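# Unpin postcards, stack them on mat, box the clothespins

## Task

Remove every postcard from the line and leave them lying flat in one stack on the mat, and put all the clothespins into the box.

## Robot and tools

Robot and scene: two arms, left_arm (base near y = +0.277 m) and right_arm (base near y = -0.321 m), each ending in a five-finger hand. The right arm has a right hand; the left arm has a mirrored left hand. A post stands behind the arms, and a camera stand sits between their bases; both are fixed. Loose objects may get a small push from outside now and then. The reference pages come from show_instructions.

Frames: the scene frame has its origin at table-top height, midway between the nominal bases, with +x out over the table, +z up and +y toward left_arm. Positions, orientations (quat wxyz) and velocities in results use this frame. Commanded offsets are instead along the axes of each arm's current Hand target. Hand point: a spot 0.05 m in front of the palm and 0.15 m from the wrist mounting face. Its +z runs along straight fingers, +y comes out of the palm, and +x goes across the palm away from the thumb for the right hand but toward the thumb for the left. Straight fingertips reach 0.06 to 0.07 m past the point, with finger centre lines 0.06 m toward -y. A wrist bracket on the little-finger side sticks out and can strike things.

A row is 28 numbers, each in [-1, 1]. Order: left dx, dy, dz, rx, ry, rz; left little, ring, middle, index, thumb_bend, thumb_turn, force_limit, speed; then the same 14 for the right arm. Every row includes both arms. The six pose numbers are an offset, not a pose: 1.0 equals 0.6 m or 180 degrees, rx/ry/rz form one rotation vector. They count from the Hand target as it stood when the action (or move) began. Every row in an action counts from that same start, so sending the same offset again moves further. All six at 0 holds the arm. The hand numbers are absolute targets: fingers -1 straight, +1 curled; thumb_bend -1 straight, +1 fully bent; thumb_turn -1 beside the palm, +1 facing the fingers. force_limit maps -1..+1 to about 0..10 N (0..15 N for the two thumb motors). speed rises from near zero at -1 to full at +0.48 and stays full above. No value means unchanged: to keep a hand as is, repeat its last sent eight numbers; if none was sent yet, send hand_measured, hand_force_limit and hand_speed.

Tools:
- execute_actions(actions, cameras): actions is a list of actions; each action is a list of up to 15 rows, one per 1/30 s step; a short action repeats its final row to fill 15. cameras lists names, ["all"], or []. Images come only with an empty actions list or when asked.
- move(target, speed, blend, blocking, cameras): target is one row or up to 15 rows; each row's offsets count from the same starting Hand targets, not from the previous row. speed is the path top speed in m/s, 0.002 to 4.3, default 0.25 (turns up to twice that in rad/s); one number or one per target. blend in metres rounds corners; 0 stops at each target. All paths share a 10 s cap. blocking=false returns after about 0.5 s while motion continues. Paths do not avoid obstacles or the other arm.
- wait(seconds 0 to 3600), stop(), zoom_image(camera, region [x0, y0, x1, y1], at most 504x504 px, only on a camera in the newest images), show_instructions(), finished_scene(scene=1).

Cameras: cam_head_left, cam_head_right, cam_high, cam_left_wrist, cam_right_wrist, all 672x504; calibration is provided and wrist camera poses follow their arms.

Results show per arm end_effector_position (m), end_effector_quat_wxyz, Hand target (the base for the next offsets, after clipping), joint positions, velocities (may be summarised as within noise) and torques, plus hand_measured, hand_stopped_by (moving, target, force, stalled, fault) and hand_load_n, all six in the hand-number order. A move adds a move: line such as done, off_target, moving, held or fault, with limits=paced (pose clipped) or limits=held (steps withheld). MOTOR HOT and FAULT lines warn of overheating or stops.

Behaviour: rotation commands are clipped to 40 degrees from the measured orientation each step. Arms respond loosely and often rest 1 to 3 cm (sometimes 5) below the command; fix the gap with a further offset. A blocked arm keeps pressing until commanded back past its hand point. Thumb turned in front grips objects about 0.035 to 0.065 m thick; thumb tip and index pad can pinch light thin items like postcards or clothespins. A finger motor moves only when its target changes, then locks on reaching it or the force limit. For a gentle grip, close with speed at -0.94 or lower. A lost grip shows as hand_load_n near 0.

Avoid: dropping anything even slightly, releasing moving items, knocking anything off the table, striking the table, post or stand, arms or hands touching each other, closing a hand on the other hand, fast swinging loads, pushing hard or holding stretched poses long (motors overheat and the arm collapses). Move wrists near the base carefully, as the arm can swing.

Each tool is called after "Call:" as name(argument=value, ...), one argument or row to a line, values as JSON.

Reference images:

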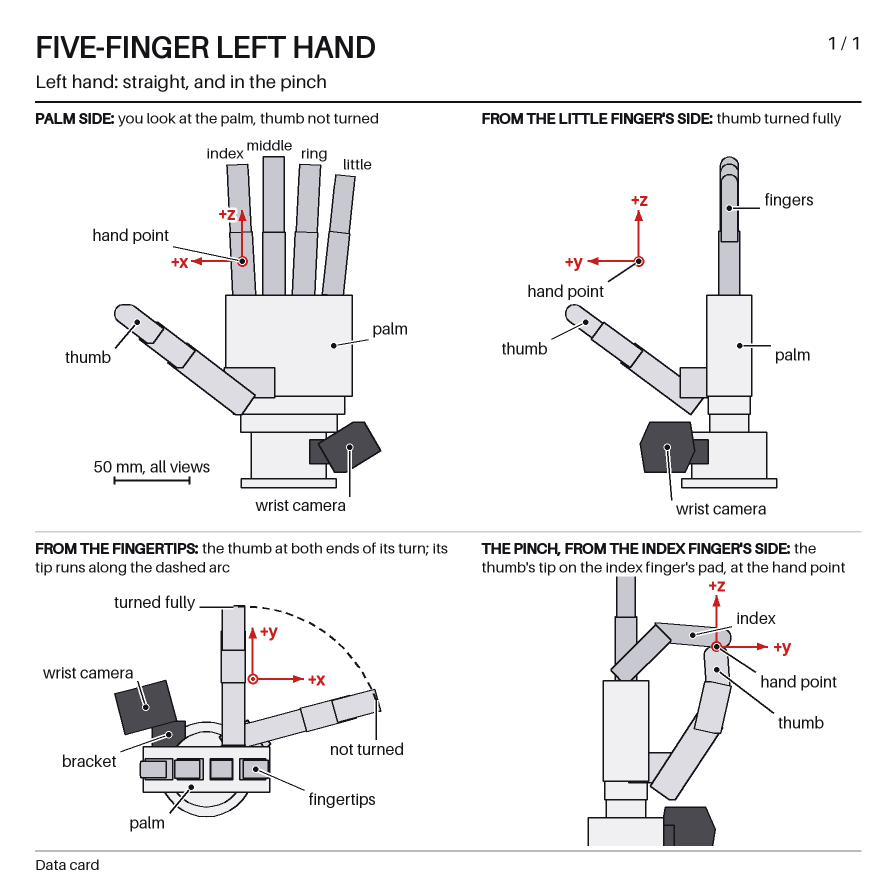

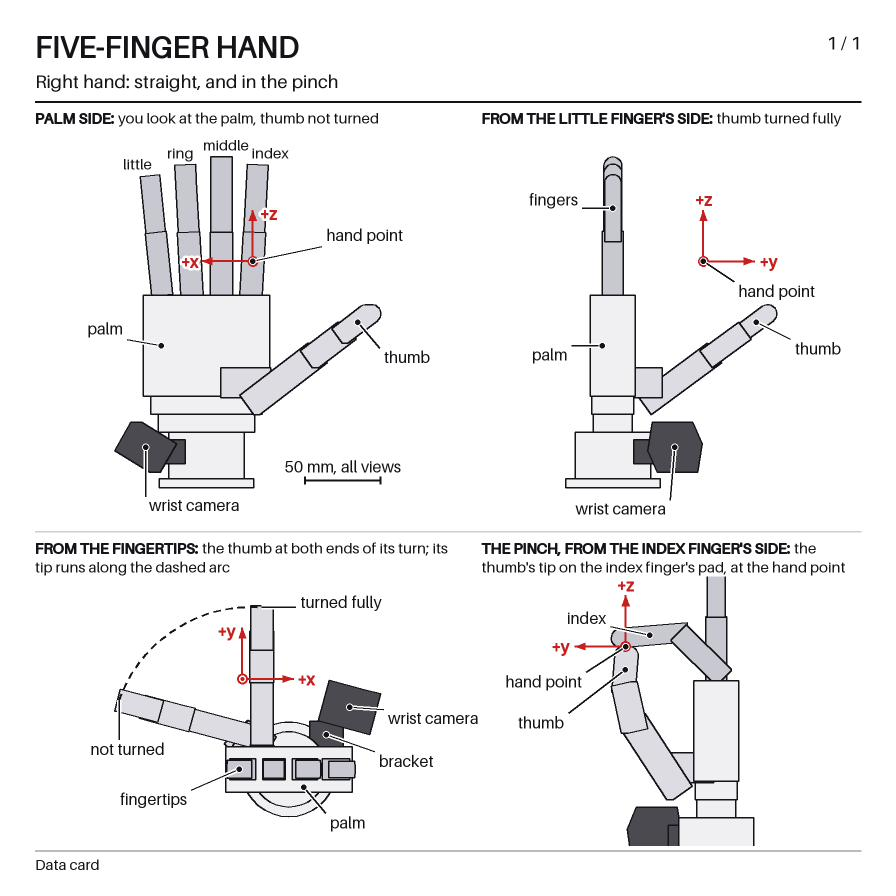

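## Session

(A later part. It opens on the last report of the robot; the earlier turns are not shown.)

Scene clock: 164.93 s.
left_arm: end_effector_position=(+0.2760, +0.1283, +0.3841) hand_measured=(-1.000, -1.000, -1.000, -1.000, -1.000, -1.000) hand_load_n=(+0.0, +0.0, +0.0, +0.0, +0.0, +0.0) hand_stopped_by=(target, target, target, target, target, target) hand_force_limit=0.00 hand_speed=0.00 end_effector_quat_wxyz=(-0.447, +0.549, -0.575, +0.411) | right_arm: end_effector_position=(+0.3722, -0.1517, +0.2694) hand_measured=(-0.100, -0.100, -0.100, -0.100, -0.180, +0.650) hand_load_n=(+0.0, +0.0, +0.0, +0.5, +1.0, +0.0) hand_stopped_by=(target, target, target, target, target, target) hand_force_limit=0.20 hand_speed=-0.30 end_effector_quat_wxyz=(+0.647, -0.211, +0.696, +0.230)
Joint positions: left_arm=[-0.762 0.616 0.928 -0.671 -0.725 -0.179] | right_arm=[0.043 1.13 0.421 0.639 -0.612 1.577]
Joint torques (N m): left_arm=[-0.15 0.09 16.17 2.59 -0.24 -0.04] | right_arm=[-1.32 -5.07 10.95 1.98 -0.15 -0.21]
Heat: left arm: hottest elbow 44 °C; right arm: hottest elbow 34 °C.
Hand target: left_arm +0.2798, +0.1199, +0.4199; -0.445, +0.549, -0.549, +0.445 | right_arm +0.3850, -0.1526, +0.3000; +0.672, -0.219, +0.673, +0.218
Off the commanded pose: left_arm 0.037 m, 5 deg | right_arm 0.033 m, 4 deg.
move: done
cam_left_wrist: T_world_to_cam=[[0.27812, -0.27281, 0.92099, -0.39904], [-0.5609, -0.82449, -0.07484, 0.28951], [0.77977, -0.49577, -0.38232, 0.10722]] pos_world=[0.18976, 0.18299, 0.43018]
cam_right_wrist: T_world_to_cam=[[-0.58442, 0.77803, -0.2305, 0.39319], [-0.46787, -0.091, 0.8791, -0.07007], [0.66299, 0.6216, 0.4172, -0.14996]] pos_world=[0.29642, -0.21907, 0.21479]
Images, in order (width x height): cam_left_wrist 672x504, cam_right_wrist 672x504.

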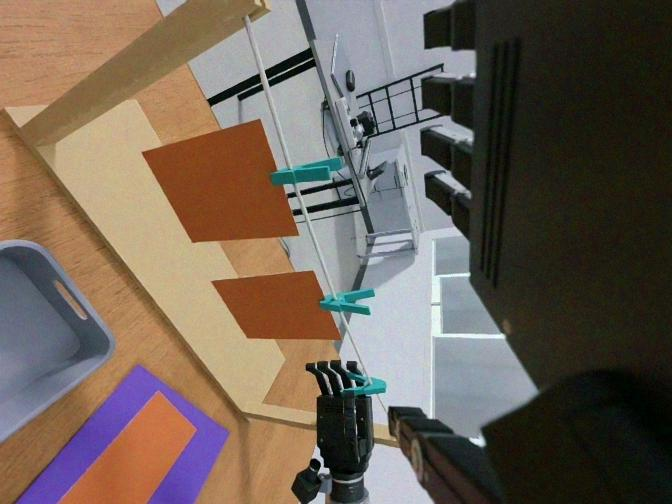

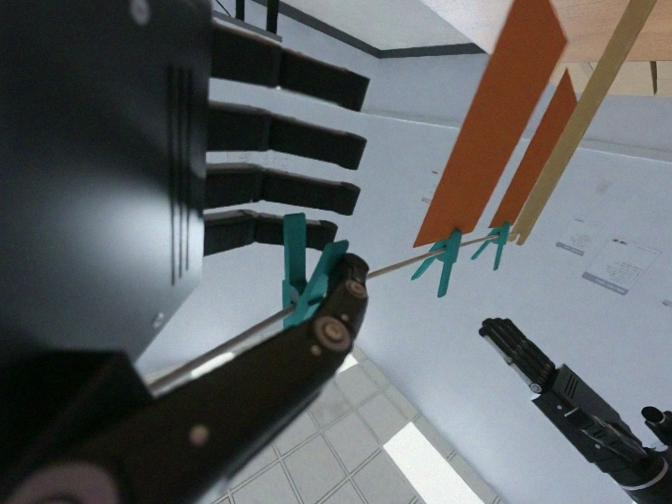

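Call:
move(
  target=[
    [0,0,0,0,0,0,-1,-1,-1,-1,-1,-1,0,0,0,0,0,0,0,0,-0.1,-0.1,-0.1,-0.1,-0.08,0.65,0.8,-0.5],
  ],
  cameras=["cam_right_wrist","cam_left_wrist"],
  speed=0.1,
)

Call:
zoom_image(
  camera="cam_left_wrist",
  region=[270, 320, 410, 440],
)

Call:
zoom_image(
  camera="cam_right_wrist",
  region=[190, 150, 410, 350],
)

Scene clock: 165.83 s.
left_arm: end_effector_position=(+0.2760, +0.1283, +0.3841) hand_measured=(-1.000, -1.000, -1.000, -1.000, -1.000, -1.000) hand_load_n=(+0.0, +0.0, +0.0, +0.0, +0.0, +0.0) hand_stopped_by=(target, target, target, target, target, target) hand_force_limit=0.00 hand_speed=0.00 end_effector_quat_wxyz=(-0.447, +0.549, -0.575, +0.411) | right_arm: end_effector_position=(+0.3729, -0.1513, +0.2726) hand_measured=(-0.100, -0.100, -0.100, -0.100, -0.082, +0.650) hand_load_n=(+0.0, +0.0, +0.0, +1.5, +2.5, -0.5) hand_stopped_by=(target, target, target, target, target, target) hand_force_limit=0.80 hand_speed=-0.50 end_effector_quat_wxyz=(+0.649, -0.213, +0.693, +0.230)
Joint positions: left_arm=[-0.762 0.616 0.928 -0.671 -0.725 -0.179] | right_arm=[0.043 1.129 0.427 0.639 -0.615 1.577]
Joint torques (N m): left_arm=[-0.5 0.03 16.24 2.59 -0.21 -0.04] | right_arm=[-1.38 -5.01 10.61 1.99 -0.05 -0.22]
Heat: left arm: hottest elbow 44 °C; right arm: hottest elbow 34 °C.
Hand target: left_arm +0.2798, +0.1199, +0.4199; -0.445, +0.549, -0.549, +0.445 | right_arm +0.3850, -0.1526, +0.3002; +0.673, -0.219, +0.673, +0.217
Off the commanded pose: left_arm 0.037 m, 5 deg | right_arm 0.030 m, 4 deg.
move: done
cam_left_wrist: T_world_to_cam=[[0.27812, -0.27281, 0.92099, -0.39904], [-0.5609, -0.82449, -0.07484, 0.28951], [0.77977, -0.49577, -0.38232, 0.10722]] pos_world=[0.18976, 0.18299, 0.43018]
cam_right_wrist: T_world_to_cam=[[-0.58524, 0.77636, -0.23402, 0.39498], [-0.4733, -0.09274, 0.876, -0.06987], [0.65839, 0.62344, 0.42173, -0.15118]] pos_world=[0.29762, -0.21887, 0.21739]
Images, in order (width x height): cam_left_wrist 672x504, cam_right_wrist 672x504.

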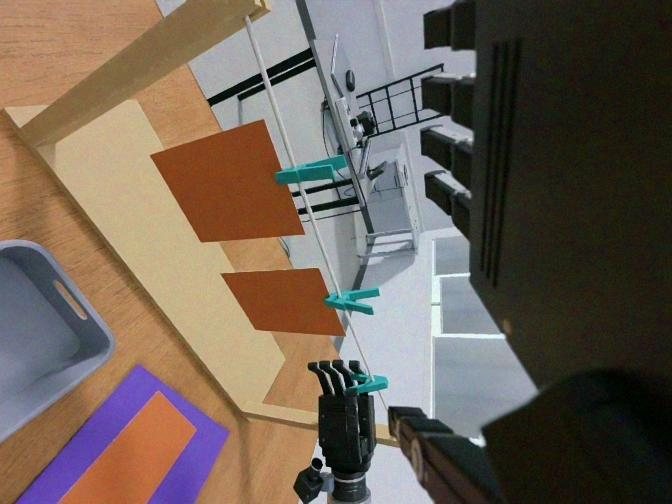

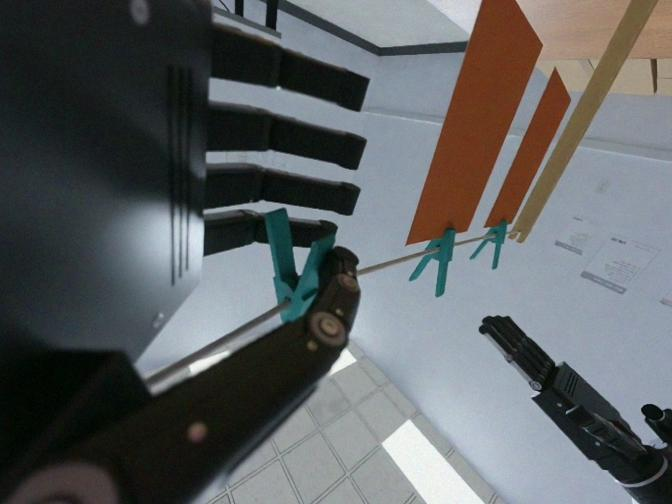

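Scaled by 3.600 from the camera's image (finer frame: 960x720).

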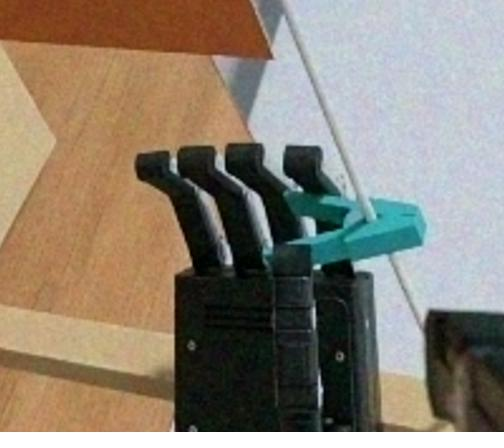

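Scaled by 2.291 from the camera's image (finer frame: 960x720).

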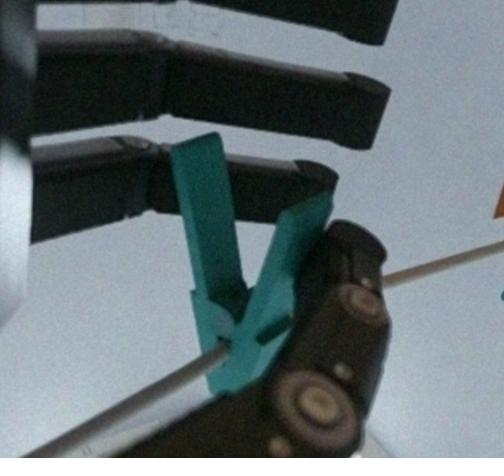

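Call:
move(
  target=[
    [0,0,0,0,0,0,-1,-1,-1,-1,-1,-1,0,0,0,0,0,0,0,0,-0.1,-0.1,-0.1,-0.1,-0.7,0.65,0.2,-0.1],
    [0,0,0,0,0,0,-1,-1,-1,-1,-1,-1,0,0,0,0,0,0,0,0,-1,-1,-1,-1,-0.7,0.65,0.2,0],
    [0,0,0,0,0,0,-1,-1,-1,-1,-1,-1,0,0,0,0.016,0.012,0.1,0,0,-1,-1,-1,-1,-0.7,0.65,0.2,0],
  ],
  cameras=["cam_right_wrist","cam_left_wrist"],
  speed=0.1,
)

Call:
zoom_image(
  camera="cam_left_wrist",
  region=[270, 320, 410, 440],
)

Call:
zoom_image(
  camera="cam_right_wrist",
  region=[190, 150, 410, 350],
)

Scene clock: 171.33 s.
left_arm: end_effector_position=(+0.2760, +0.1283, +0.3841) hand_measured=(-1.000, -1.000, -1.000, -1.000, -1.000, -1.000) hand_load_n=(+0.0, +0.0, +0.0, +0.0, +0.0, +0.0) hand_stopped_by=(target, target, target, target, target, target) hand_force_limit=0.00 hand_speed=0.00 end_effector_quat_wxyz=(-0.447, +0.549, -0.575, +0.411) | right_arm: end_effector_position=(+0.3886, -0.1432, +0.3004) hand_measured=(-1.000, -1.000, -1.000, -1.000, -0.700, +0.650) hand_load_n=(+0.0, +0.0, +0.0, +0.0, +0.0, -0.5) hand_stopped_by=(target, target, target, target, target, target) hand_force_limit=0.20 hand_speed=0.00 end_effector_quat_wxyz=(+0.698, -0.107, +0.699, +0.111)
Joint positions: left_arm=[-0.762 0.616 0.928 -0.671 -0.725 -0.179] | right_arm=[0.257 1.005 0.403 0.602 -0.072 1.577]
Joint torques (N m): left_arm=[-0.85 -0.38 16.18 2.81 -0.23 -0.08] | right_arm=[-0.62 -4.37 7.28 1.7 0.1 -0.23]
Heat: left arm: hottest elbow 44 °C; right arm: hottest elbow 34 °C.
Hand target: left_arm +0.2798, +0.1199, +0.4199; -0.445, +0.549, -0.549, +0.445 | right_arm +0.3852, -0.1408, +0.3001; +0.699, -0.111, +0.698, +0.109
Off the commanded pose: left_arm 0.037 m, 5 deg | right_arm 0.004 m, 1 deg.
move: done; target 2's new numbers were sent with right_arm's hand 0.030 m and 4 deg from that target
cam_left_wrist: T_world_to_cam=[[0.27812, -0.27281, 0.92099, -0.39904], [-0.5609, -0.82449, -0.07484, 0.28951], [0.77977, -0.49577, -0.38232, 0.10722]] pos_world=[0.18976, 0.18299, 0.43018]
cam_right_wrist: T_world_to_cam=[[-0.28817, 0.91885, -0.26959, 0.31997], [-0.53, 0.08143, 0.84408, -0.02941], [0.79753, 0.38612, 0.46352, -0.27892]] pos_world=[0.29907, -0.18391, 0.24037]
Images, in order (width x height): cam_left_wrist 672x504, cam_right_wrist 672x504.

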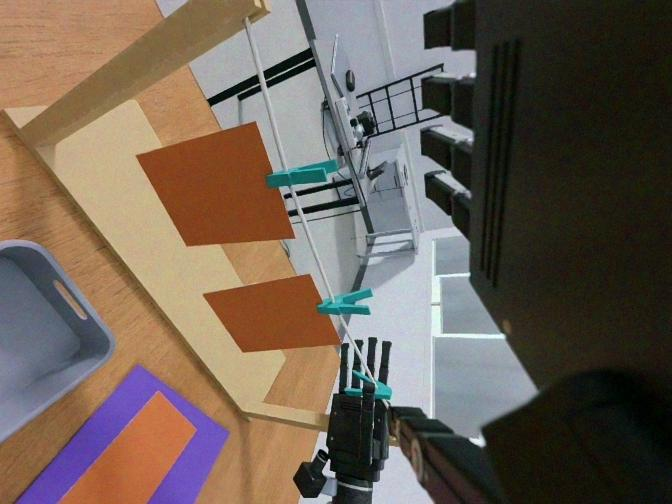

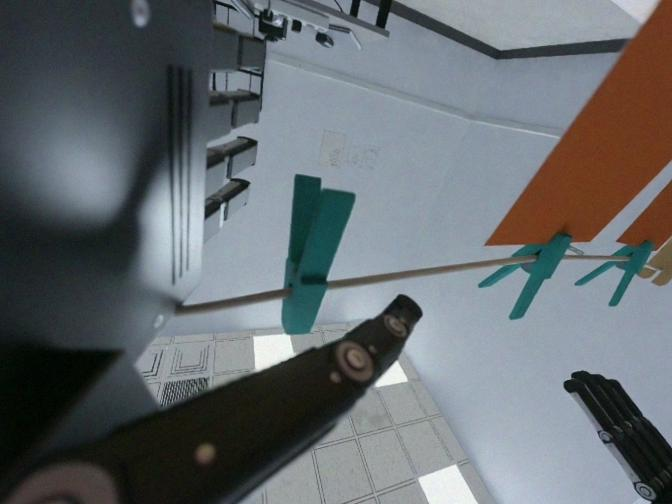

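Scaled by 3.600 from the camera's image (finer frame: 960x720).

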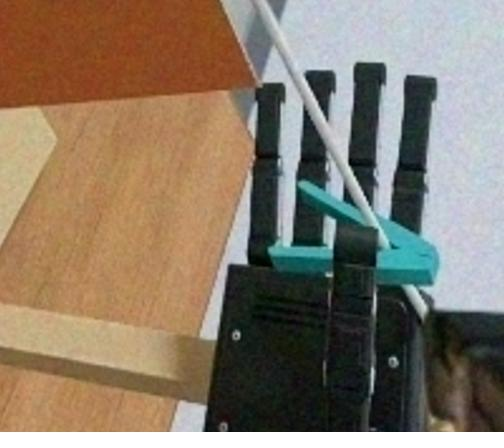

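Scaled by 2.291 from the camera's image (finer frame: 960x720).

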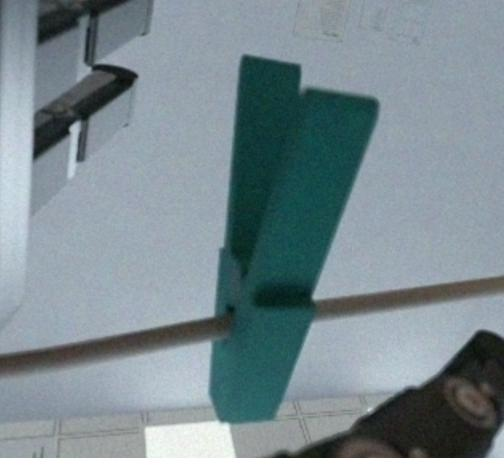

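Call:
move(
  target=[
    [0,0,0,0,0,0,-1,-1,-1,-1,-1,-1,0,0,0.04,0.014,-0.022,0,0,0,-1,-1,-1,-1,-0.7,0.65,0.2,0],
  ],
  cameras=["cam_right_wrist","cam_left_wrist"],
  speed=0.1,
)

Call:
zoom_image(
  camera="cam_left_wrist",
  region=[270, 320, 410, 440],
)

Call:
zoom_image(
  camera="cam_right_wrist",
  region=[190, 150, 410, 350],
)

Scene clock: 172.57 s.
left_arm: end_effector_position=(+0.2760, +0.1283, +0.3841) hand_measured=(-1.000, -1.000, -1.000, -1.000, -1.000, -1.000) hand_load_n=(+0.0, +0.0, +0.0, +0.0, +0.0, +0.0) hand_stopped_by=(target, target, target, target, target, target) hand_force_limit=0.00 hand_speed=0.00 end_effector_quat_wxyz=(-0.447, +0.549, -0.575, +0.411) | right_arm: end_effector_position=(+0.3708, -0.1384, +0.2723) hand_measured=(-1.000, -1.000, -1.000, -1.000, -0.700, +0.650) hand_load_n=(+0.0, +0.0, +0.0, +0.0, +0.0, -0.5) hand_stopped_by=(target, target, target, target, target, target) hand_force_limit=0.20 hand_speed=0.00 end_effector_quat_wxyz=(+0.690, -0.110, +0.707, +0.112)
Joint positions: left_arm=[-0.762 0.616 0.928 -0.671 -0.725 -0.179] | right_arm=[0.288 1.005 0.331 0.651 -0.047 1.577]
Joint torques (N m): left_arm=[-0.79 -0.26 16.17 2.61 -0.22 -0.12] | right_arm=[-0.62 -2.73 7.13 2.95 0.1 -0.23]
Heat: left arm: hottest elbow 44 °C; right arm: hottest elbow 34 °C.
Hand target: left_arm +0.2798, +0.1199, +0.4199; -0.445, +0.549, -0.549, +0.445 | right_arm +0.3700, -0.1368, +0.2760; +0.699, -0.111, +0.698, +0.110
Off the commanded pose: left_arm 0.037 m, 5 deg | right_arm 0.004 m, 1 deg.
move: done
cam_left_wrist: T_world_to_cam=[[0.27812, -0.27281, 0.92099, -0.39904], [-0.5609, -0.82449, -0.07484, 0.28951], [0.77977, -0.49577, -0.38232, 0.10722]] pos_world=[0.18976, 0.18299, 0.43018]
cam_right_wrist: T_world_to_cam=[[-0.29983, 0.91539, -0.26863, 0.30642], [-0.51196, 0.08321, 0.85497, -0.02504], [0.80498, 0.39388, 0.44369, -0.24982]] pos_world=[0.28015, -0.18001, 0.21457]
Images, in order (width x height): cam_left_wrist 672x504, cam_right_wrist 672x504.

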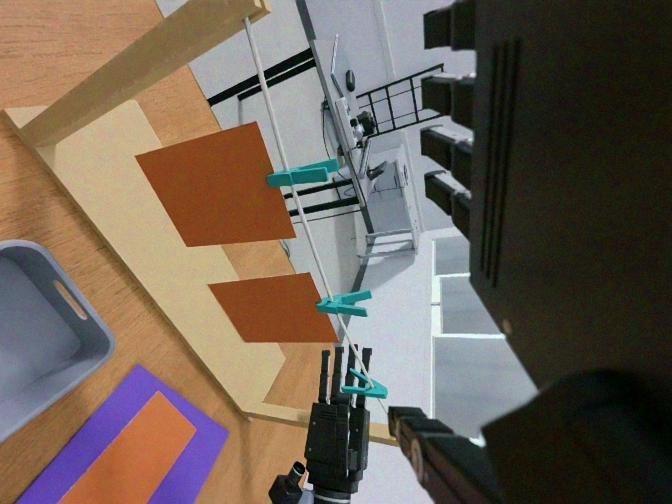

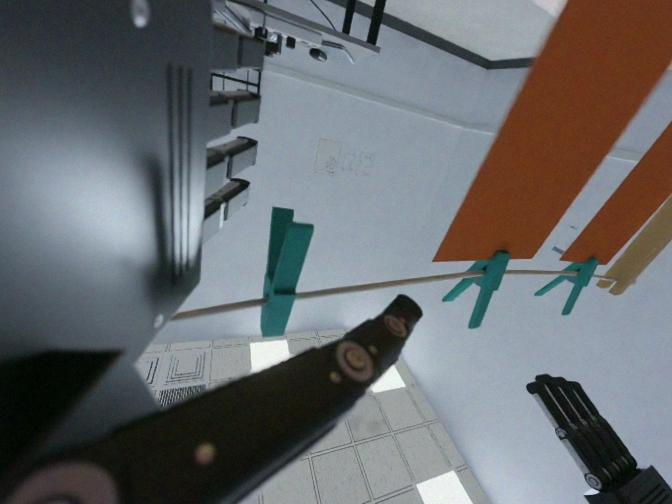

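Scaled by 3.600 from the camera's image (finer frame: 960x720).

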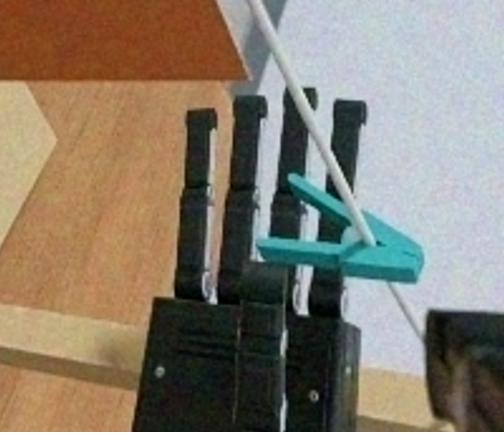

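Scaled by 2.291 from the camera's image (finer frame: 960x720).

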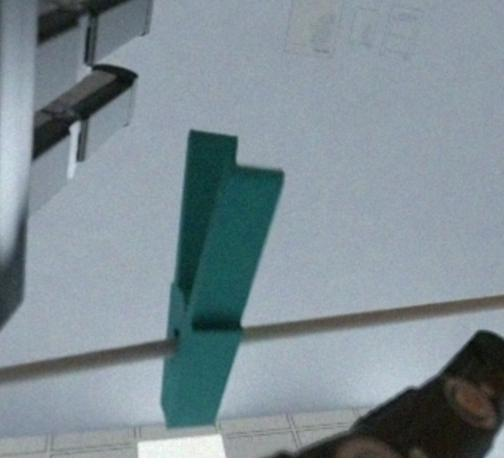

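Call:
move(
  target=[
    [0,0,0,0,0,0,-1,-1,-1,-1,-1,-1,0,0,0,0,0,0,0,0,-0.35,-0.35,-0.35,-0.35,-0.7,0.65,0.2,0],
    [0,0,0,0,0,0,-1,-1,-1,-1,-1,-1,0,0,0,0,0,0,0,0,-0.2,-0.2,-0.2,-0.2,-0.35,0.65,0.2,-0.3],
  ],
  cameras=["cam_right_wrist","cam_left_wrist"],
  speed=0.1,
)

Call:
zoom_image(
  camera="cam_left_wrist",
  region=[270, 320, 410, 440],
)

Call:
zoom_image(
  camera="cam_right_wrist",
  region=[190, 150, 410, 350],
)

Scene clock: 174.43 s.
left_arm: end_effector_position=(+0.2760, +0.1283, +0.3841) hand_measured=(-1.000, -1.000, -1.000, -1.000, -1.000, -1.000) hand_load_n=(+0.0, +0.0, +0.0, +0.0, +0.0, +0.0) hand_stopped_by=(target, target, target, target, target, target) hand_force_limit=0.00 hand_speed=0.00 end_effector_quat_wxyz=(-0.447, +0.549, -0.575, +0.411) | right_arm: end_effector_position=(+0.3715, -0.1394, +0.2723) hand_measured=(-0.200, -0.200, -0.200, -0.200, -0.350, +0.650) hand_load_n=(+0.0, +0.0, -0.5, +0.0, +0.0, -0.5) hand_stopped_by=(target, target, target, target, target, target) hand_force_limit=0.20 hand_speed=-0.30 end_effector_quat_wxyz=(+0.690, -0.108, +0.707, +0.110)
Joint positions: left_arm=[-0.762 0.616 0.928 -0.671 -0.725 -0.179] | right_arm=[0.288 1.005 0.331 0.651 -0.041 1.577]
Joint torques (N m): left_arm=[-0.67 0.03 15.97 2.8 -0.24 -0.1] | right_arm=[-0.62 -2.73 7.13 2.93 0.1 -0.21]
Heat: left arm: hottest elbow 45 °C; right arm: hottest elbow 33 °C.
Hand target: left_arm +0.2798, +0.1199, +0.4199; -0.445, +0.549, -0.549, +0.445 | right_arm +0.3700, -0.1368, +0.2760; +0.699, -0.111, +0.698, +0.110
Off the commanded pose: left_arm 0.037 m, 5 deg | right_arm 0.005 m, 1 deg.
move: done
cam_left_wrist: T_world_to_cam=[[0.27812, -0.27281, 0.92099, -0.39904], [-0.5609, -0.82449, -0.07484, 0.28951], [0.77977, -0.49577, -0.38232, 0.10722]] pos_world=[0.18976, 0.18299, 0.43018]
cam_right_wrist: T_world_to_cam=[[-0.29422, 0.91715, -0.26883, 0.30582], [-0.51152, 0.08649, 0.85491, -0.02426], [0.80733, 0.38905, 0.44369, -0.25156]] pos_world=[0.28066, -0.18051, 0.21457]
Images, in order (width x height): cam_left_wrist 672x504, cam_right_wrist 672x504.

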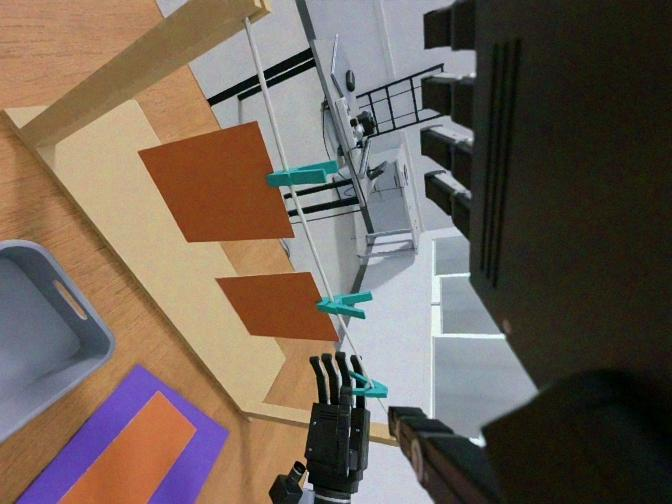

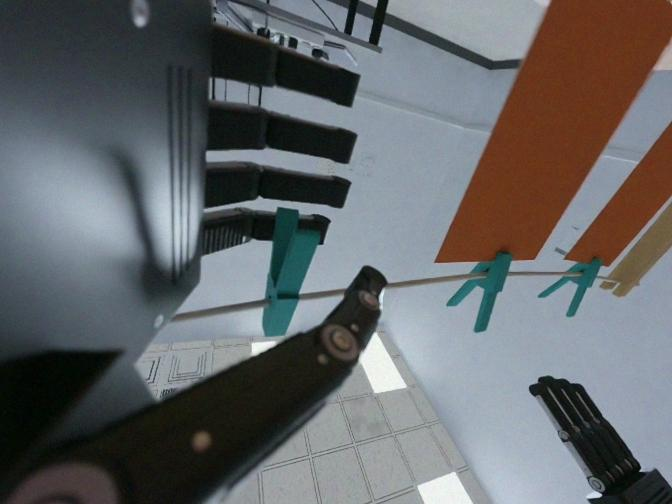

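Scaled by 3.600 from the camera's image (finer frame: 960x720).

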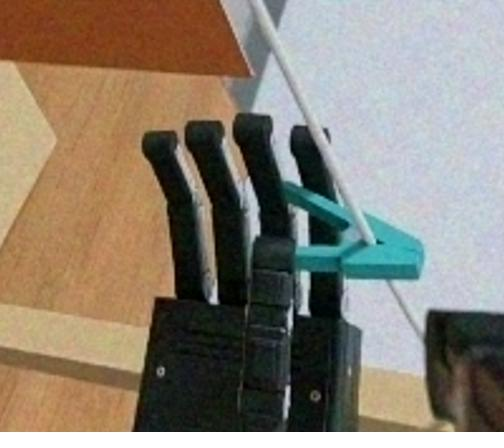

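Scaled by 2.291 from the camera's image (finer frame: 960x720).

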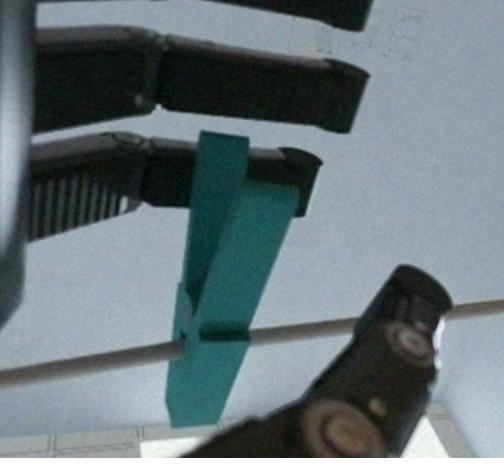

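Call:
move(
  target=[
    [0,0,0,0,0,0,-1,-1,-1,-1,-1,-1,0,0,0,-0.01,0,0,0,0,-0.2,-0.2,-0.2,-0.2,-0.35,0.7,0.2,-0.3],
    [0,0,0,0,0,0,-1,-1,-1,-1,-1,-1,0,0,0,-0.01,0,0,0,0,-0.2,-0.2,-0.2,-0.2,-0.15,0.7,0.2,-0.3],
  ],
  cameras=["cam_right_wrist","cam_left_wrist"],
  speed=0.1,
)

Call:
zoom_image(
  camera="cam_left_wrist",
  region=[270, 320, 410, 440],
)

Call:
zoom_image(
  camera="cam_right_wrist",
  region=[190, 150, 410, 350],
)

Scene clock: 176.17 s.
left_arm: end_effector_position=(+0.2760, +0.1283, +0.3841) hand_measured=(-1.000, -1.000, -1.000, -1.000, -1.000, -1.000) hand_load_n=(+0.0, +0.0, +0.0, +0.0, +0.0, +0.0) hand_stopped_by=(target, target, target, target, target, target) hand_force_limit=0.00 hand_speed=0.00 end_effector_quat_wxyz=(-0.447, +0.549, -0.575, +0.411) | right_arm: end_effector_position=(+0.3705, -0.1394, +0.2724) hand_measured=(-0.200, -0.200, -0.200, -0.200, -0.150, +0.700) hand_load_n=(+0.0, +0.0, +0.0, +0.5, +0.0, +0.0) hand_stopped_by=(target, target, target, target, target, target) hand_force_limit=0.20 hand_speed=-0.30 end_effector_quat_wxyz=(+0.690, -0.112, +0.706, +0.115)
Joint positions: left_arm=[-0.762 0.616 0.928 -0.671 -0.725 -0.179] | right_arm=[0.28 1.005 0.331 0.651 -0.063 1.577]
Joint torques (N m): left_arm=[-0.5 0.09 16.23 2.63 -0.23 -0.01] | right_arm=[-1.67 -2.61 7.19 2.95 -0.25 -0.22]
Heat: left arm: hottest elbow 45 °C; right arm: hottest elbow 33 °C.
Hand target: left_arm +0.2798, +0.1199, +0.4199; -0.445, +0.549, -0.549, +0.445 | right_arm +0.3719, -0.1426, +0.2761; +0.699, -0.111, +0.698, +0.110
Off the commanded pose: left_arm 0.037 m, 5 deg | right_arm 0.005 m, 2 deg.
move: done
cam_left_wrist: T_world_to_cam=[[0.27812, -0.27281, 0.92099, -0.39904], [-0.5609, -0.82449, -0.07484, 0.28951], [0.77977, -0.49577, -0.38232, 0.10722]] pos_world=[0.18976, 0.18299, 0.43018]
cam_right_wrist: T_world_to_cam=[[-0.30582, 0.91349, -0.26835, 0.30921], [-0.51246, 0.07961, 0.85501, -0.02547], [0.80241, 0.399, 0.44378, -0.24767]] pos_world=[0.28025, -0.18161, 0.21467]
Images, in order (width x height): cam_left_wrist 672x504, cam_right_wrist 672x504.

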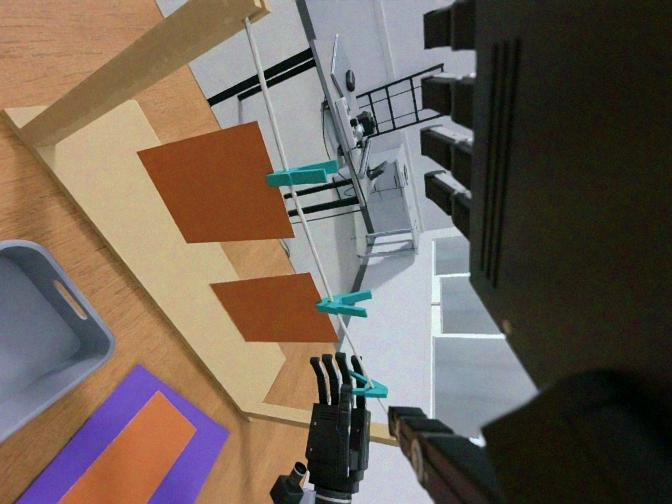

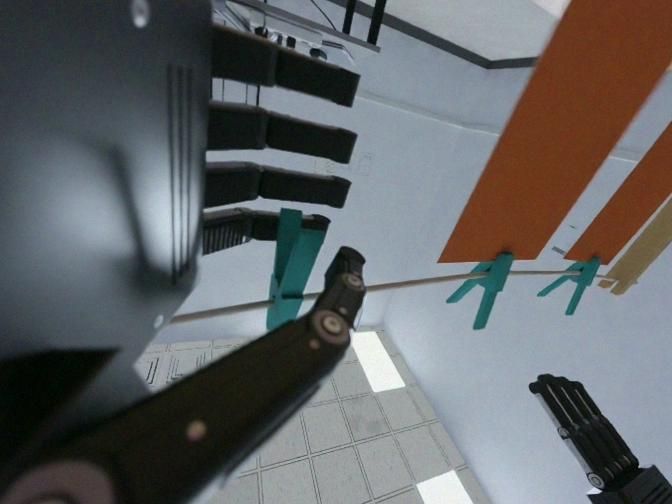

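Scaled by 3.600 from the camera's image (finer frame: 960x720).

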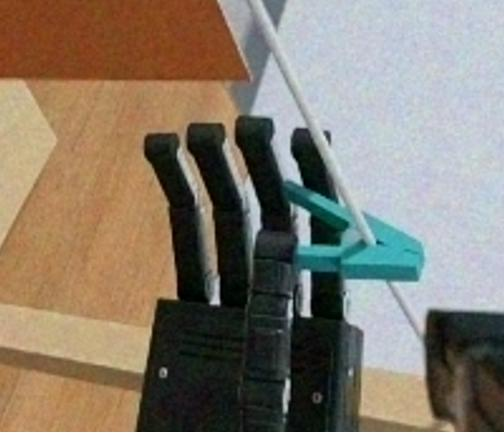

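Scaled by 2.291 from the camera's image (finer frame: 960x720).

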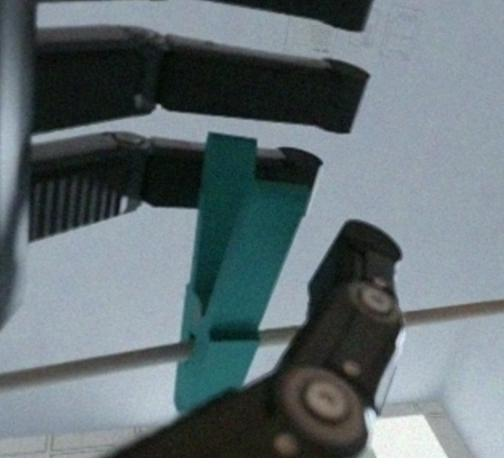

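Call:
move(
  target=[
    [0,0,0,0,0,0,-1,-1,-1,-1,-1,-1,0,0,0,0,0,0,0,0,-0.2,-0.2,-0.2,-0.2,0,0.7,-0.2,-0.5],
  ],
  cameras=["cam_right_wrist","cam_left_wrist"],
  speed=0.1,
)

Call:
zoom_image(
  camera="cam_left_wrist",
  region=[270, 320, 410, 440],
)

Call:
zoom_image(
  camera="cam_right_wrist",
  region=[190, 150, 410, 350],
)

Scene clock: 177.10 s.
left_arm: end_effector_position=(+0.2760, +0.1283, +0.3841) hand_measured=(-1.000, -1.000, -1.000, -1.000, -1.000, -1.000) hand_load_n=(+0.0, +0.0, +0.0, +0.0, +0.0, -0.5) hand_stopped_by=(target, target, target, target, target, target) hand_force_limit=0.00 hand_speed=0.00 end_effector_quat_wxyz=(-0.447, +0.549, -0.575, +0.411) | right_arm: end_effector_position=(+0.3705, -0.1394, +0.2724) hand_measured=(-0.200, -0.200, -0.200, -0.200, +0.000, +0.700) hand_load_n=(+0.0, +0.0, +0.0, +0.0, +0.0, +0.0) hand_stopped_by=(target, target, target, target, target, target) hand_force_limit=-0.20 hand_speed=-0.50 end_effector_quat_wxyz=(+0.690, -0.112, +0.706, +0.115)
Joint positions: left_arm=[-0.762 0.616 0.928 -0.671 -0.725 -0.179] | right_arm=[0.28 1.005 0.331 0.651 -0.063 1.577]
Joint torques (N m): left_arm=[-1.08 -0.5 16.32 2.84 -0.26 -0.06] | right_arm=[-1.73 -2.61 7.19 2.93 -0.25 -0.21]
Heat: left arm: hottest elbow 45 °C; right arm: hottest elbow 33 °C.
Hand target: left_arm +0.2798, +0.1199, +0.4199; -0.445, +0.549, -0.549, +0.445 | right_arm +0.3719, -0.1426, +0.2761; +0.699, -0.111, +0.698, +0.110
Off the commanded pose: left_arm 0.037 m, 5 deg | right_arm 0.005 m, 2 deg.
move: done
cam_left_wrist: T_world_to_cam=[[0.27812, -0.27281, 0.92099, -0.39904], [-0.5609, -0.82449, -0.07484, 0.28951], [0.77977, -0.49577, -0.38232, 0.10722]] pos_world=[0.18976, 0.18299, 0.43018]
cam_right_wrist: T_world_to_cam=[[-0.30582, 0.91349, -0.26835, 0.30921], [-0.51246, 0.07961, 0.85501, -0.02547], [0.80241, 0.399, 0.44378, -0.24767]] pos_world=[0.28025, -0.18161, 0.21467]
Images, in order (width x height): cam_left_wrist 672x504, cam_right_wrist 672x504.

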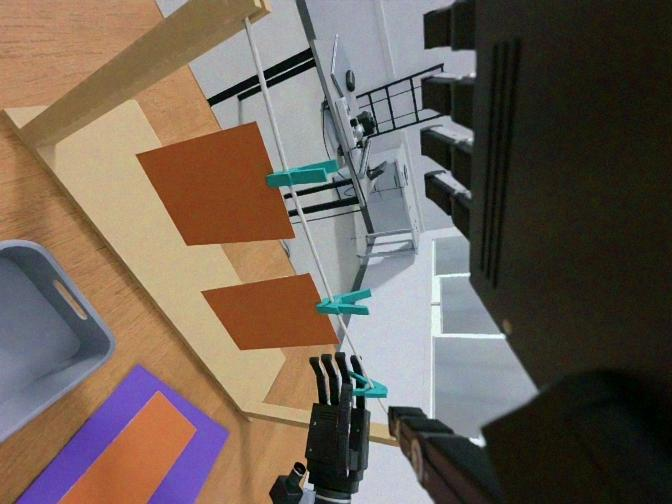

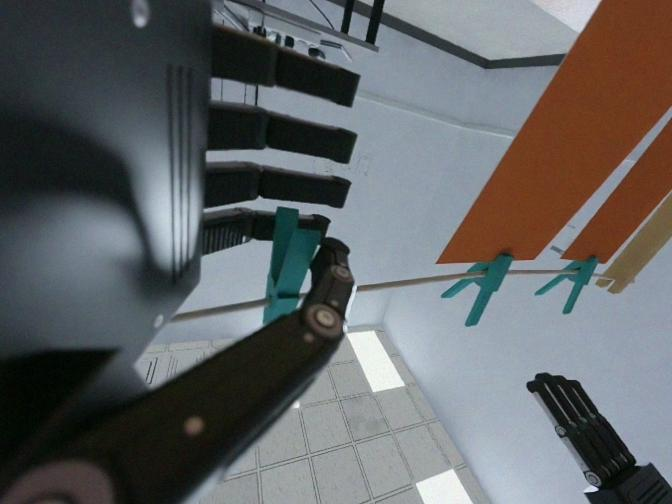

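Scaled by 3.600 from the camera's image (finer frame: 960x720).

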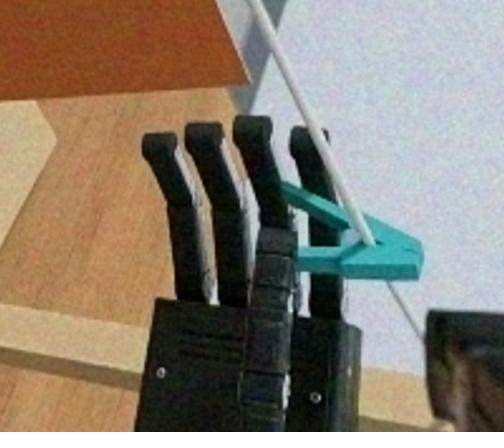

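Scaled by 2.291 from the camera's image (finer frame: 960x720).

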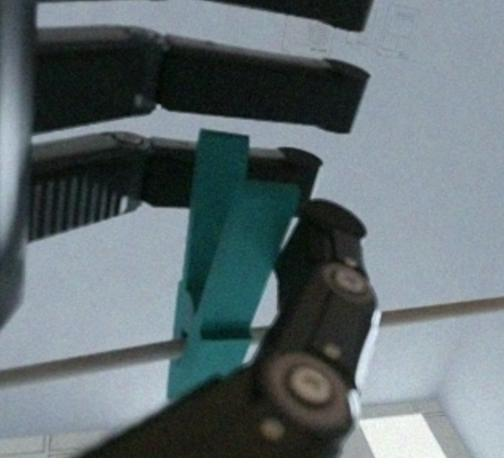

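Call:
move(
  target=[
    [0,0,0,0,0,0,-1,-1,-1,-1,-1,-1,0,0,0,0,0,0,0,0,-0.2,-0.2,-0.2,-0.2,0.12,0.7,-0.2,-0.5],
  ],
  cameras=["cam_right_wrist","cam_left_wrist"],
  speed=0.1,
)

Call:
zoom_image(
  camera="cam_left_wrist",
  region=[270, 320, 410, 440],
)

Call:
zoom_image(
  camera="cam_right_wrist",
  region=[190, 150, 410, 350],
)

Scene clock: 178.03 s.
left_arm: end_effector_position=(+0.2760, +0.1283, +0.3841) hand_measured=(-1.000, -1.000, -1.000, -1.000, -1.000, -1.000) hand_load_n=(+0.0, +0.0, +0.0, +0.0, +0.0, -0.5) hand_stopped_by=(target, target, target, target, target, target) hand_force_limit=0.00 hand_speed=0.00 end_effector_quat_wxyz=(-0.447, +0.549, -0.575, +0.411) | right_arm: end_effector_position=(+0.3704, -0.1392, +0.2724) hand_measured=(-0.200, -0.200, -0.200, -0.200, +0.120, +0.700) hand_load_n=(+0.0, +0.0, +0.0, +0.0, +0.5, +0.0) hand_stopped_by=(target, target, target, target, target, target) hand_force_limit=-0.20 hand_speed=-0.50 end_effector_quat_wxyz=(+0.689, -0.113, +0.706, +0.115)
Joint positions: left_arm=[-0.762 0.616 0.928 -0.671 -0.725 -0.179] | right_arm=[0.28 1.005 0.331 0.651 -0.064 1.577]
Joint torques (N m): left_arm=[-1.26 0.03 16.18 3.02 -0.18 -0.01] | right_arm=[-1.73 -2.67 7.17 2.93 -0.23 -0.22]
Heat: left arm: hottest elbow 45 °C; right arm: hottest elbow 33 °C.
Hand target: left_arm +0.2798, +0.1199, +0.4199; -0.445, +0.549, -0.549, +0.445 | right_arm +0.3719, -0.1426, +0.2761; +0.699, -0.111, +0.698, +0.110
Off the commanded pose: left_arm 0.037 m, 5 deg | right_arm 0.005 m, 2 deg.
move: done
cam_left_wrist: T_world_to_cam=[[0.27812, -0.27281, 0.92099, -0.39904], [-0.5609, -0.82449, -0.07484, 0.28951], [0.77977, -0.49577, -0.38232, 0.10722]] pos_world=[0.18976, 0.18299, 0.43018]
cam_right_wrist: T_world_to_cam=[[-0.30727, 0.91304, -0.26824, 0.30939], [-0.51254, 0.07872, 0.85505, -0.02568], [0.8018, 0.40021, 0.44378, -0.24724]] pos_world=[0.28014, -0.18151, 0.21467]
Images, in order (width x height): cam_left_wrist 672x504, cam_right_wrist 672x504.

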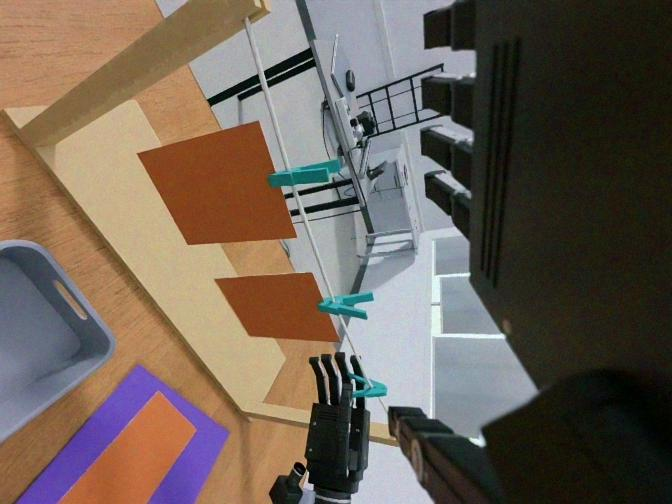

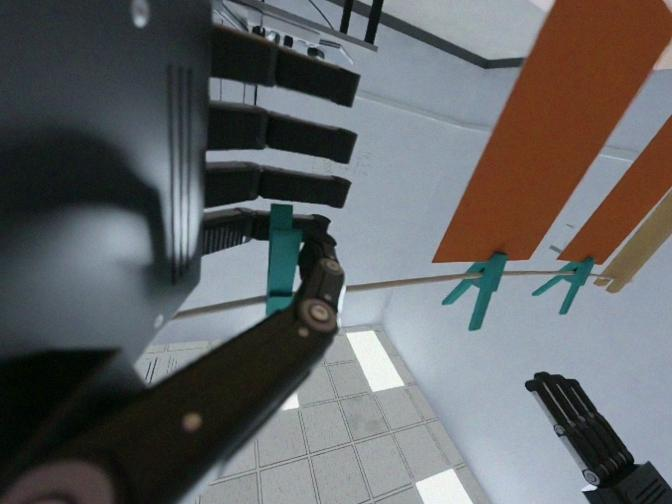

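Scaled by 3.600 from the camera's image (finer frame: 960x720).

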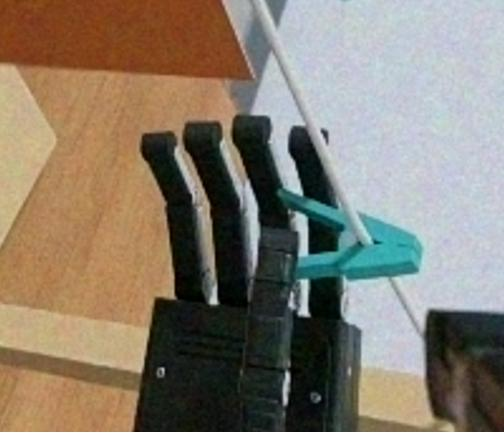

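Scaled by 2.291 from the camera's image (finer frame: 960x720).

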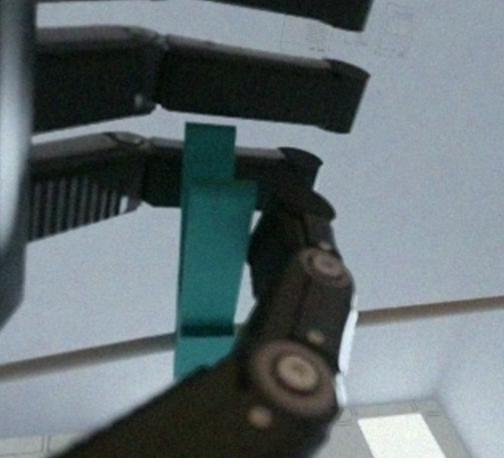

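Call:
move(
  target=[
    [0,0,0,0,0,0,-1,-1,-1,-1,-1,-1,0,0,0,0,0,0,0,0,-0.32,-0.32,-0.32,-0.32,-0.4,0.7,-0.2,-0.3],
    [0,0,0,0,0,0,-1,-1,-1,-1,-1,-1,0,0,0,0.007,-0.017,0,0,0,-0.32,-0.32,-0.32,-0.32,-0.4,0.7,-0.2,-0.5],
    [0,0,0,0,0,0,-1,-1,-1,-1,-1,-1,0,0,0,0.007,-0.017,0,0,0,-0.32,-0.32,-0.32,-0.32,0,0.7,-0.2,-0.5],
  ],
  cameras=["cam_right_wrist","cam_left_wrist"],
  speed=0.1,
)

Call:
zoom_image(
  camera="cam_left_wrist",
  region=[270, 320, 410, 440],
)

Call:
zoom_image(
  camera="cam_right_wrist",
  region=[190, 150, 410, 350],
)

Scene clock: 182.20 s.
left_arm: end_effector_position=(+0.2760, +0.1283, +0.3841) hand_measured=(-1.000, -1.000, -1.000, -1.000, -1.000, -1.000) hand_load_n=(+0.0, +0.0, +0.0, +0.0, +0.0, +0.0) hand_stopped_by=(target, target, target, target, target, target) hand_force_limit=0.00 hand_speed=0.00 end_effector_quat_wxyz=(-0.447, +0.549, -0.575, +0.411) | right_arm: end_effector_position=(+0.3631, -0.1426, +0.2735) hand_measured=(-0.320, -0.320, -0.320, -0.320, +0.000, +0.700) hand_load_n=(+0.0, +0.0, +0.0, +0.0, +0.0, -0.5) hand_stopped_by=(target, target, target, target, target, target) hand_force_limit=-0.20 hand_speed=-0.50 end_effector_quat_wxyz=(+0.693, -0.110, +0.703, +0.113)
Joint positions: left_arm=[-0.762 0.616 0.928 -0.671 -0.725 -0.179] | right_arm=[0.28 0.975 0.311 0.651 -0.057 1.577]
Joint torques (N m): left_arm=[-0.73 -0.56 16.24 2.67 -0.23 -0.07] | right_arm=[-0.67 -3.37 7.05 2.21 0.1 -0.21]
Heat: left arm: hottest elbow 45 °C; right arm: hottest elbow 33 °C.
Hand target: left_arm +0.2798, +0.1199, +0.4199; -0.445, +0.549, -0.549, +0.445 | right_arm +0.3609, -0.1418, +0.2760; +0.698, -0.111, +0.698, +0.110
Off the commanded pose: left_arm 0.037 m, 5 deg | right_arm 0.004 m, 1 deg.
move: done
cam_left_wrist: T_world_to_cam=[[0.27812, -0.27281, 0.92099, -0.39904], [-0.5609, -0.82449, -0.07484, 0.28951], [0.77977, -0.49577, -0.38232, 0.10722]] pos_world=[0.18976, 0.18299, 0.43018]
cam_right_wrist: T_world_to_cam=[[-0.29766, 0.91599, -0.26901, 0.30773], [-0.52016, 0.08067, 0.85025, -0.02567], [0.80052, 0.39302, 0.45245, -0.24348]] pos_world=[0.27315, -0.18411, 0.21477]
Images, in order (width x height): cam_left_wrist 672x504, cam_right_wrist 672x504.

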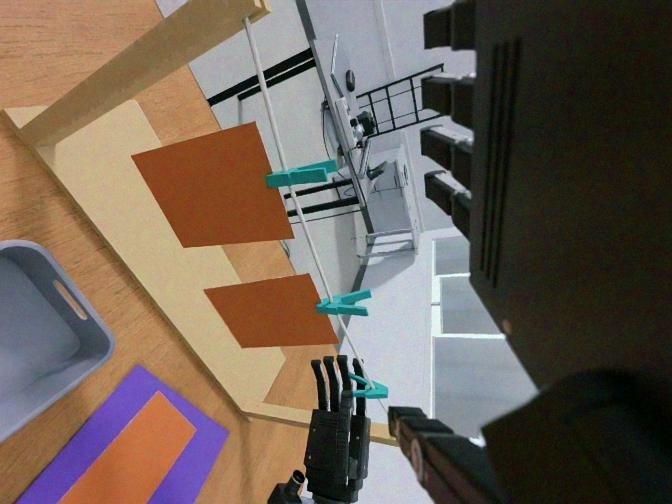

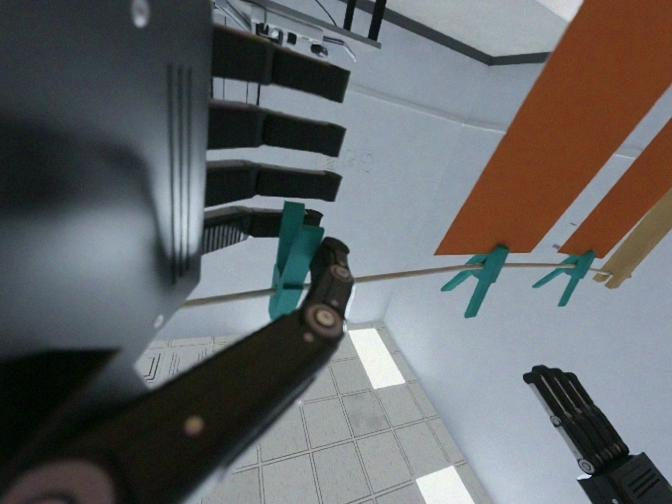

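Scaled by 3.600 from the camera's image (finer frame: 960x720).

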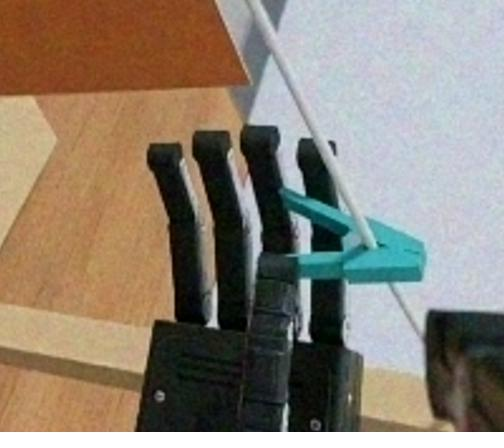

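Scaled by 2.291 from the camera's image (finer frame: 960x720).

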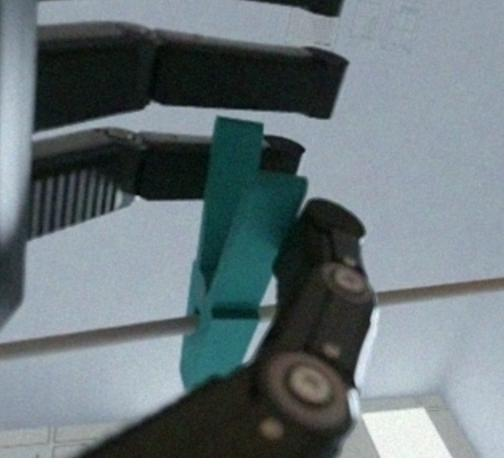

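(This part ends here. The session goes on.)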